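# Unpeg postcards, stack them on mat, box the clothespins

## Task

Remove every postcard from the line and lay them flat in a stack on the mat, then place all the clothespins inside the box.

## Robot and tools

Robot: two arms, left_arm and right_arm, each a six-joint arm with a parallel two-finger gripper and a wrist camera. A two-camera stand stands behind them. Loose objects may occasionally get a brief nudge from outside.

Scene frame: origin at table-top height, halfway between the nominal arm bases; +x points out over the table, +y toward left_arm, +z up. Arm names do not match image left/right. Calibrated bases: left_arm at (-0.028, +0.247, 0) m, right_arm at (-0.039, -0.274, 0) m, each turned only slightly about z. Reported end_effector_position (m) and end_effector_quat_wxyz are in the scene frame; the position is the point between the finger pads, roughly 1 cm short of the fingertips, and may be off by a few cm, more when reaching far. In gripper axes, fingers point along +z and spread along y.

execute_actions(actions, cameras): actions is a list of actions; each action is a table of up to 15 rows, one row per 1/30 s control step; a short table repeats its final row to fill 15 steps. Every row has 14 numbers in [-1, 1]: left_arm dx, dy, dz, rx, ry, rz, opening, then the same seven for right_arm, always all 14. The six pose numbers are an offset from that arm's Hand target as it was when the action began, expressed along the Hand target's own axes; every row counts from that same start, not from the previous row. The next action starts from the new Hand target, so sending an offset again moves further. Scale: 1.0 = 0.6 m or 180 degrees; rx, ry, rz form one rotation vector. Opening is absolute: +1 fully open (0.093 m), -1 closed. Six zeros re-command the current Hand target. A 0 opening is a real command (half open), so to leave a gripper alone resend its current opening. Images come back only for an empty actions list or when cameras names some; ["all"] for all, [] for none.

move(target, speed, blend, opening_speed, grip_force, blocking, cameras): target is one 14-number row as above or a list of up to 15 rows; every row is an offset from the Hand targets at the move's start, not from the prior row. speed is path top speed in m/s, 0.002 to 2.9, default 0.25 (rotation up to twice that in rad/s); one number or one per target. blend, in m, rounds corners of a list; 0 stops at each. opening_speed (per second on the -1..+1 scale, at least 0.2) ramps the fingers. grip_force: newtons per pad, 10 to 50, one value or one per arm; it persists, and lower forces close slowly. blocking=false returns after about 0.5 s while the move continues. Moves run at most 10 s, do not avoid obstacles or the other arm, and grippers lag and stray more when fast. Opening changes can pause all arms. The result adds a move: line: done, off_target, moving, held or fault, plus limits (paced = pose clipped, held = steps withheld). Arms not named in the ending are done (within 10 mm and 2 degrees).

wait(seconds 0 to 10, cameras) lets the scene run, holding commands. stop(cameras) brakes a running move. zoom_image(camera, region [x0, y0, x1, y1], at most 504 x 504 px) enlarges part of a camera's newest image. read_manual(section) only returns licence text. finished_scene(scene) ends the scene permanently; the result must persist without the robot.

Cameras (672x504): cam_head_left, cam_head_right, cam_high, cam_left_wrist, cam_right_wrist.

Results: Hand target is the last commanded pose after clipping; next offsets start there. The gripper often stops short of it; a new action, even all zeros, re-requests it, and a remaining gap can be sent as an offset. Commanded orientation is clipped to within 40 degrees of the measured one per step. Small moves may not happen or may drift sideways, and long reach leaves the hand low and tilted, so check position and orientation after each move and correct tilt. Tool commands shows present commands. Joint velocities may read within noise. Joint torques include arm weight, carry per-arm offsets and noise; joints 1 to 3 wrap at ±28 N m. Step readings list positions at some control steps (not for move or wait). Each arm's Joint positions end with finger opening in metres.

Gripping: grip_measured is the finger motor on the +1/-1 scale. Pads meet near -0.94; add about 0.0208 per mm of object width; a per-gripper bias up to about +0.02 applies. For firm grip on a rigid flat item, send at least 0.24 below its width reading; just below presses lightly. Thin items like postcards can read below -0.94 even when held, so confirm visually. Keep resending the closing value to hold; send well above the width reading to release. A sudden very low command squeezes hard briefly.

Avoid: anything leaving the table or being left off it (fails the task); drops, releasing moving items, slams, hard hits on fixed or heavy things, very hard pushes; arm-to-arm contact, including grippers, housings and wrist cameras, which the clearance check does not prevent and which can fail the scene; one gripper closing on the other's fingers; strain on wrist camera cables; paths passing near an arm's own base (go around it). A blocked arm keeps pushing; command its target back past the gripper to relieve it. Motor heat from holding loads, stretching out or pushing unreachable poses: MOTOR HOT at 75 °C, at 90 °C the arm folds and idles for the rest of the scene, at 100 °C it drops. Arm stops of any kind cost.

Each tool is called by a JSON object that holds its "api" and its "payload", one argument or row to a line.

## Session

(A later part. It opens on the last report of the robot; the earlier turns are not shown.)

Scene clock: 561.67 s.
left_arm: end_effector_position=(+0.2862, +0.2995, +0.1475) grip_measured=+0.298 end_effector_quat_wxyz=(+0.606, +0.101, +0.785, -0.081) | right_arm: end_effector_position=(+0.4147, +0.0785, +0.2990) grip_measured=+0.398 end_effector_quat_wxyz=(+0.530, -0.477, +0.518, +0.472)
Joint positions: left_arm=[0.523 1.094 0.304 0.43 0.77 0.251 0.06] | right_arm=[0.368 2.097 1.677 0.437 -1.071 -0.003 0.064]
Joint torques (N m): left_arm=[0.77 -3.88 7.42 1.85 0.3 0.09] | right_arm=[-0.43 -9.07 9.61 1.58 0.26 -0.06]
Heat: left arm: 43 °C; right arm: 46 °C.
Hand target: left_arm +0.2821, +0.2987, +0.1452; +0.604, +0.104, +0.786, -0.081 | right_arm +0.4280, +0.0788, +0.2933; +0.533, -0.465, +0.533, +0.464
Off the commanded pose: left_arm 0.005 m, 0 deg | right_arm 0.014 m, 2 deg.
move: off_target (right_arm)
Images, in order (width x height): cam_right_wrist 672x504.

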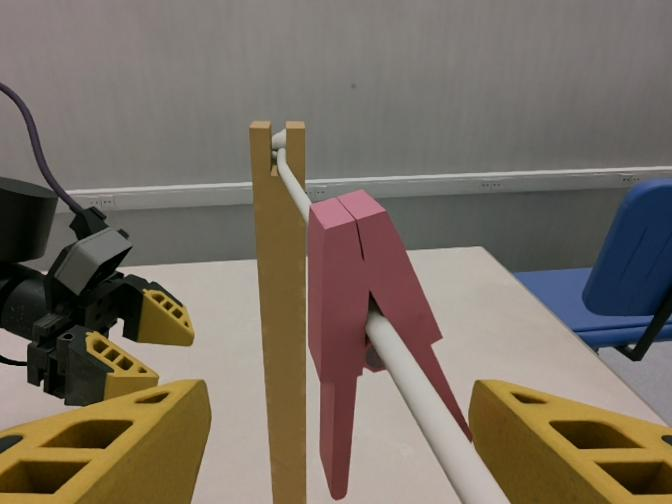

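{"api": "move", "payload": {
  "target": [
    [0,0,0,0,0,0,0.3,-0.004,0,0.01,0,0,0,0.7],
    [0,0,0,0,0,0,0.3,-0.012,0,0.015,0,0,0,0.7],
    [0,0,0,0,0,0,0.3,-0.012,0,0.015,0,0,0,-1]
  ],
  "speed": 0.08,
  "opening_speed": 0.5,
  "cameras": ["cam_right_wrist","cam_high"]
}}

Scene clock: 576.70 s.
left_arm: end_effector_position=(+0.2862, +0.2995, +0.1475) grip_measured=+0.298 end_effector_quat_wxyz=(+0.606, +0.101, +0.785, -0.081) | right_arm: end_effector_position=(+0.4183, +0.0885, +0.2993) grip_measured=-0.627 end_effector_quat_wxyz=(+0.523, -0.473, +0.528, +0.473)
Joint positions: left_arm=[0.523 1.094 0.304 0.43 0.77 0.251 0.06] | right_arm=[0.385 2.12 1.73 0.38 -1.049 -0.005 0.015]
Joint torques (N m): left_arm=[0.73 -3.93 7.41 1.81 0.31 0.07] | right_arm=[-0.51 -9.88 9.69 1.74 0.16 -0.04]
Heat: left arm: 43 °C; right arm: 45 °C.
Hand target: left_arm +0.2821, +0.2987, +0.1452; +0.604, +0.104, +0.786, -0.081 | right_arm +0.4292, +0.0877, +0.3004; +0.533, -0.465, +0.533, +0.464
Off the commanded pose: left_arm 0.005 m, 0 deg | right_arm 0.011 m, 2 deg.
move: off_target (right_arm); target 3's new opening was sent with right_arm's hand 0.012 m and 2 deg from that target
Images, in order (width x height): cam_high 672x504, cam_right_wrist 672x504.

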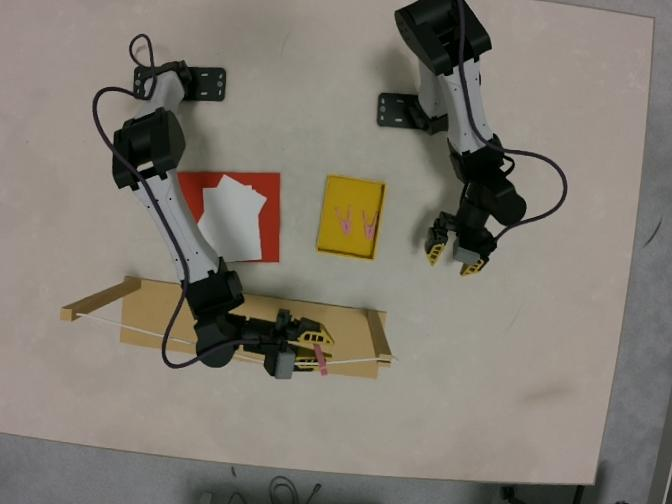

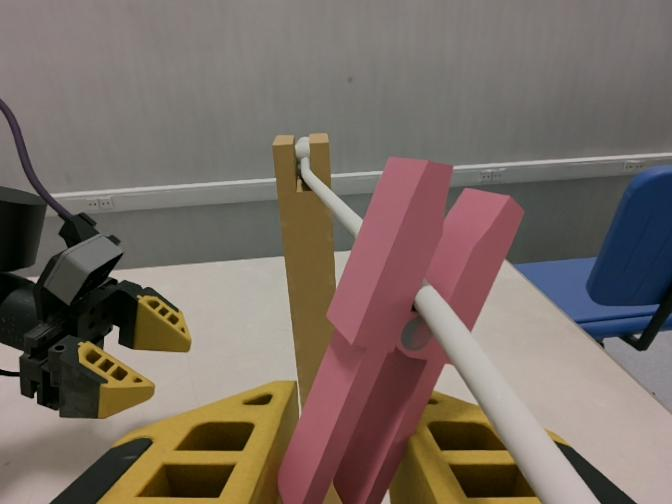

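{"api": "move", "payload": {
  "target": [
    [0,0,0,0,0,0,0.3,0.142,0.056,-0.008,0,0,0,-1],
    [0,0,0,0,0,0,0.3,0.142,0.289,-0.088,0,0,0,-1]
  ],
  "speed": 0.08,
  "blend": 0.01,
  "cameras": ["cam_right_wrist","cam_high"]
}}

Scene clock: 584.83 s.
left_arm: end_effector_position=(+0.2862, +0.2995, +0.1475) grip_measured=+0.298 end_effector_quat_wxyz=(+0.606, +0.101, +0.785, -0.081) | right_arm: end_effector_position=(+0.2524, +0.0601, +0.2007) grip_measured=-0.643 end_effector_quat_wxyz=(+0.514, -0.467, +0.545, +0.470)
Joint positions: left_arm=[0.523 1.094 0.304 0.43 0.77 0.251 0.06] | right_arm=[0.52 1.702 0.744 0.91 -0.896 -0.005 0.014]
Joint torques (N m): left_arm=[0.77 -3.75 7.31 1.86 0.32 0.1] | right_arm=[0.27 -9.62 5.46 2.04 0.03 -0.04]
Heat: left arm: 43 °C; right arm: 45 °C.
Hand target: left_arm +0.2821, +0.2987, +0.1452; +0.604, +0.104, +0.786, -0.081 | right_arm +0.2504, +0.0589, +0.2151; +0.533, -0.465, +0.533, +0.464
Off the commanded pose: left_arm 0.005 m, 0 deg | right_arm 0.014 m, 3 deg.
move: off_target (right_arm)
Images, in order (width x height): cam_high 672x504, cam_right_wrist 672x504.

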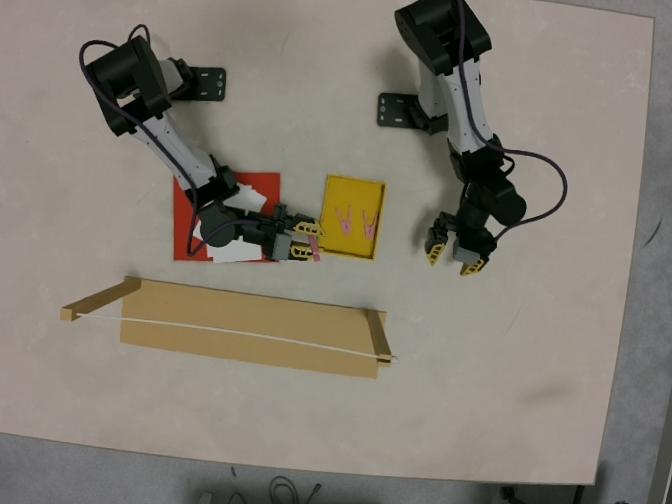

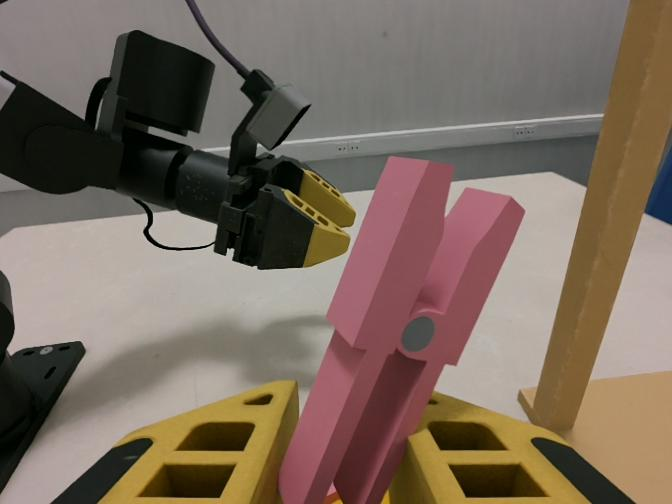

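{"api": "move", "payload": {
  "target": [
    [0,0,0,0,0,0,0.3,0.025,0.056,0.03,0.411,0.272,0.238,-1],
    [0,0,0,0,0,0,0.3,0.262,0.056,0.03,0.411,0.272,0.238,-1]
  ],
  "speed": 0.15,
  "cameras": ["cam_right_wrist","cam_high"]
}}

Scene clock: 596.47 s.
left_arm: end_effector_position=(+0.2862, +0.2995, +0.1475) grip_measured=+0.298 end_effector_quat_wxyz=(+0.606, +0.101, +0.785, -0.081) | right_arm: end_effector_position=(+0.2181, +0.0774, +0.0625) grip_measured=-0.643 end_effector_quat_wxyz=(+0.252, -0.002, +0.968, -0.001)
Joint positions: left_arm=[0.523 1.094 0.304 0.43 0.77 0.251 0.06] | right_arm=[1.076 2.013 1.488 -0.803 0.453 1.048 0.014]
Joint torques (N m): left_arm=[0.66 -3.78 7.32 1.83 0.31 0.06] | right_arm=[0.28 -8.57 5.91 1.04 0.41 0]
Heat: left arm: 43 °C; right arm: 45 °C.
Hand target: left_arm +0.2821, +0.2987, +0.1452; +0.604, +0.104, +0.786, -0.081 | right_arm +0.2199, +0.0811, +0.0578; +0.259, +0.000, +0.966, +0.000
Off the commanded pose: left_arm 0.005 m, 0 deg | right_arm 0.006 m, 1 deg.
move: done
Images, in order (width x height): cam_high 672x504, cam_right_wrist 672x504.

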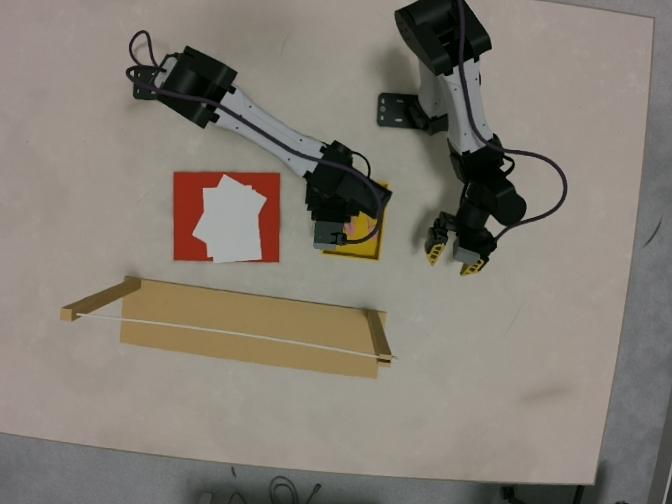

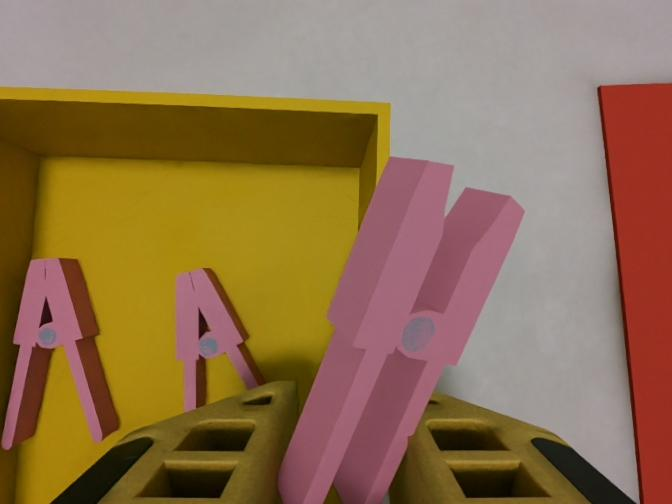

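{"api": "move", "payload": {
  "target": [
    [0,0,0,0,0,0,0.3,-0.01,0.065,-0.015,0,0,0,-1],
    [0,0,0,0,0,0,0.3,0.01,0.065,0.012,0,0,0,-1],
    [0,0,0,0,0,0,0.3,0.01,0.065,0.012,0,0,0,-0.2],
    [0,0,0,0,0,0,0.3,-0.167,0.0,-0.289,0,0,0,-0.2]
  ],
  "speed": 0.1,
  "opening_speed": 0.6,
  "cameras": ["cam_right_wrist","cam_high"]
}}

Scene clock: 605.43 s.
left_arm: end_effector_position=(+0.2862, +0.2995, +0.1475) grip_measured=+0.298 end_effector_quat_wxyz=(+0.606, +0.101, +0.785, -0.081) | right_arm: end_effector_position=(+0.2180, +0.0853, +0.2428) grip_measured=-0.202 end_effector_quat_wxyz=(+0.261, -0.009, +0.965, +0.008)
Joint positions: left_arm=[0.523 1.094 0.304 0.43 0.77 0.251 0.06] | right_arm=[1.087 2.098 2.344 -1.548 0.459 1.037 0.035]
Joint torques (N m): left_arm=[0.68 -3.74 7.42 1.83 0.3 0.09] | right_arm=[-0.49 -11.56 7.54 0.8 0.37 -0.12]
Heat: left arm: 43 °C; right arm: 44 °C.
Hand target: left_arm +0.2821, +0.2987, +0.1452; +0.604, +0.104, +0.786, -0.081 | right_arm +0.2198, +0.0810, +0.2581; +0.259, +0.000, +0.966, +0.000
Off the commanded pose: left_arm 0.005 m, 0 deg | right_arm 0.016 m, 1 deg.
joint sent to its limit (right arm) — joint 4 (wrist pitch), lower limit. The joint targets are off in orientation, not in position.
move: off_target (right_arm)
Images, in order (width x height): cam_high 672x504, cam_right_wrist 672x504.

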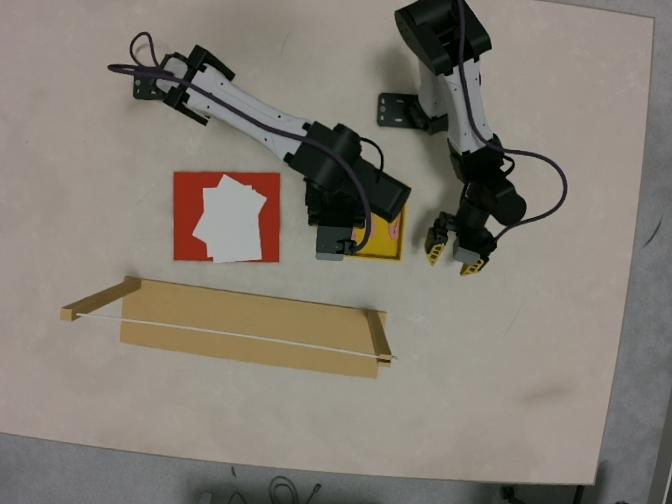

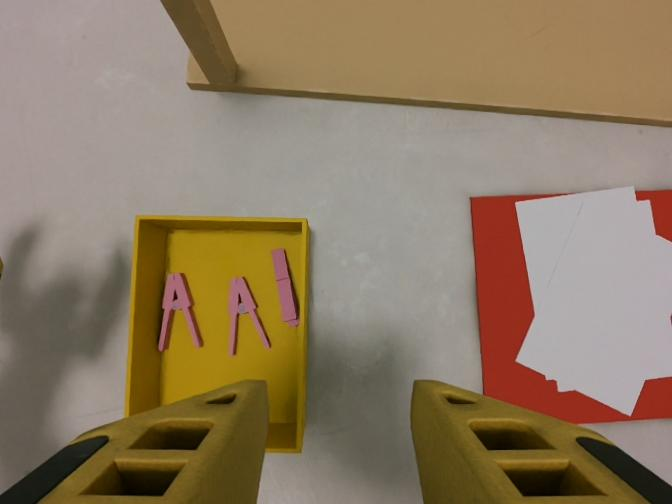

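All in.

{"api": "finished_scene", "payload": {
  "scene": 2
}}

The scene is finished: the task was done.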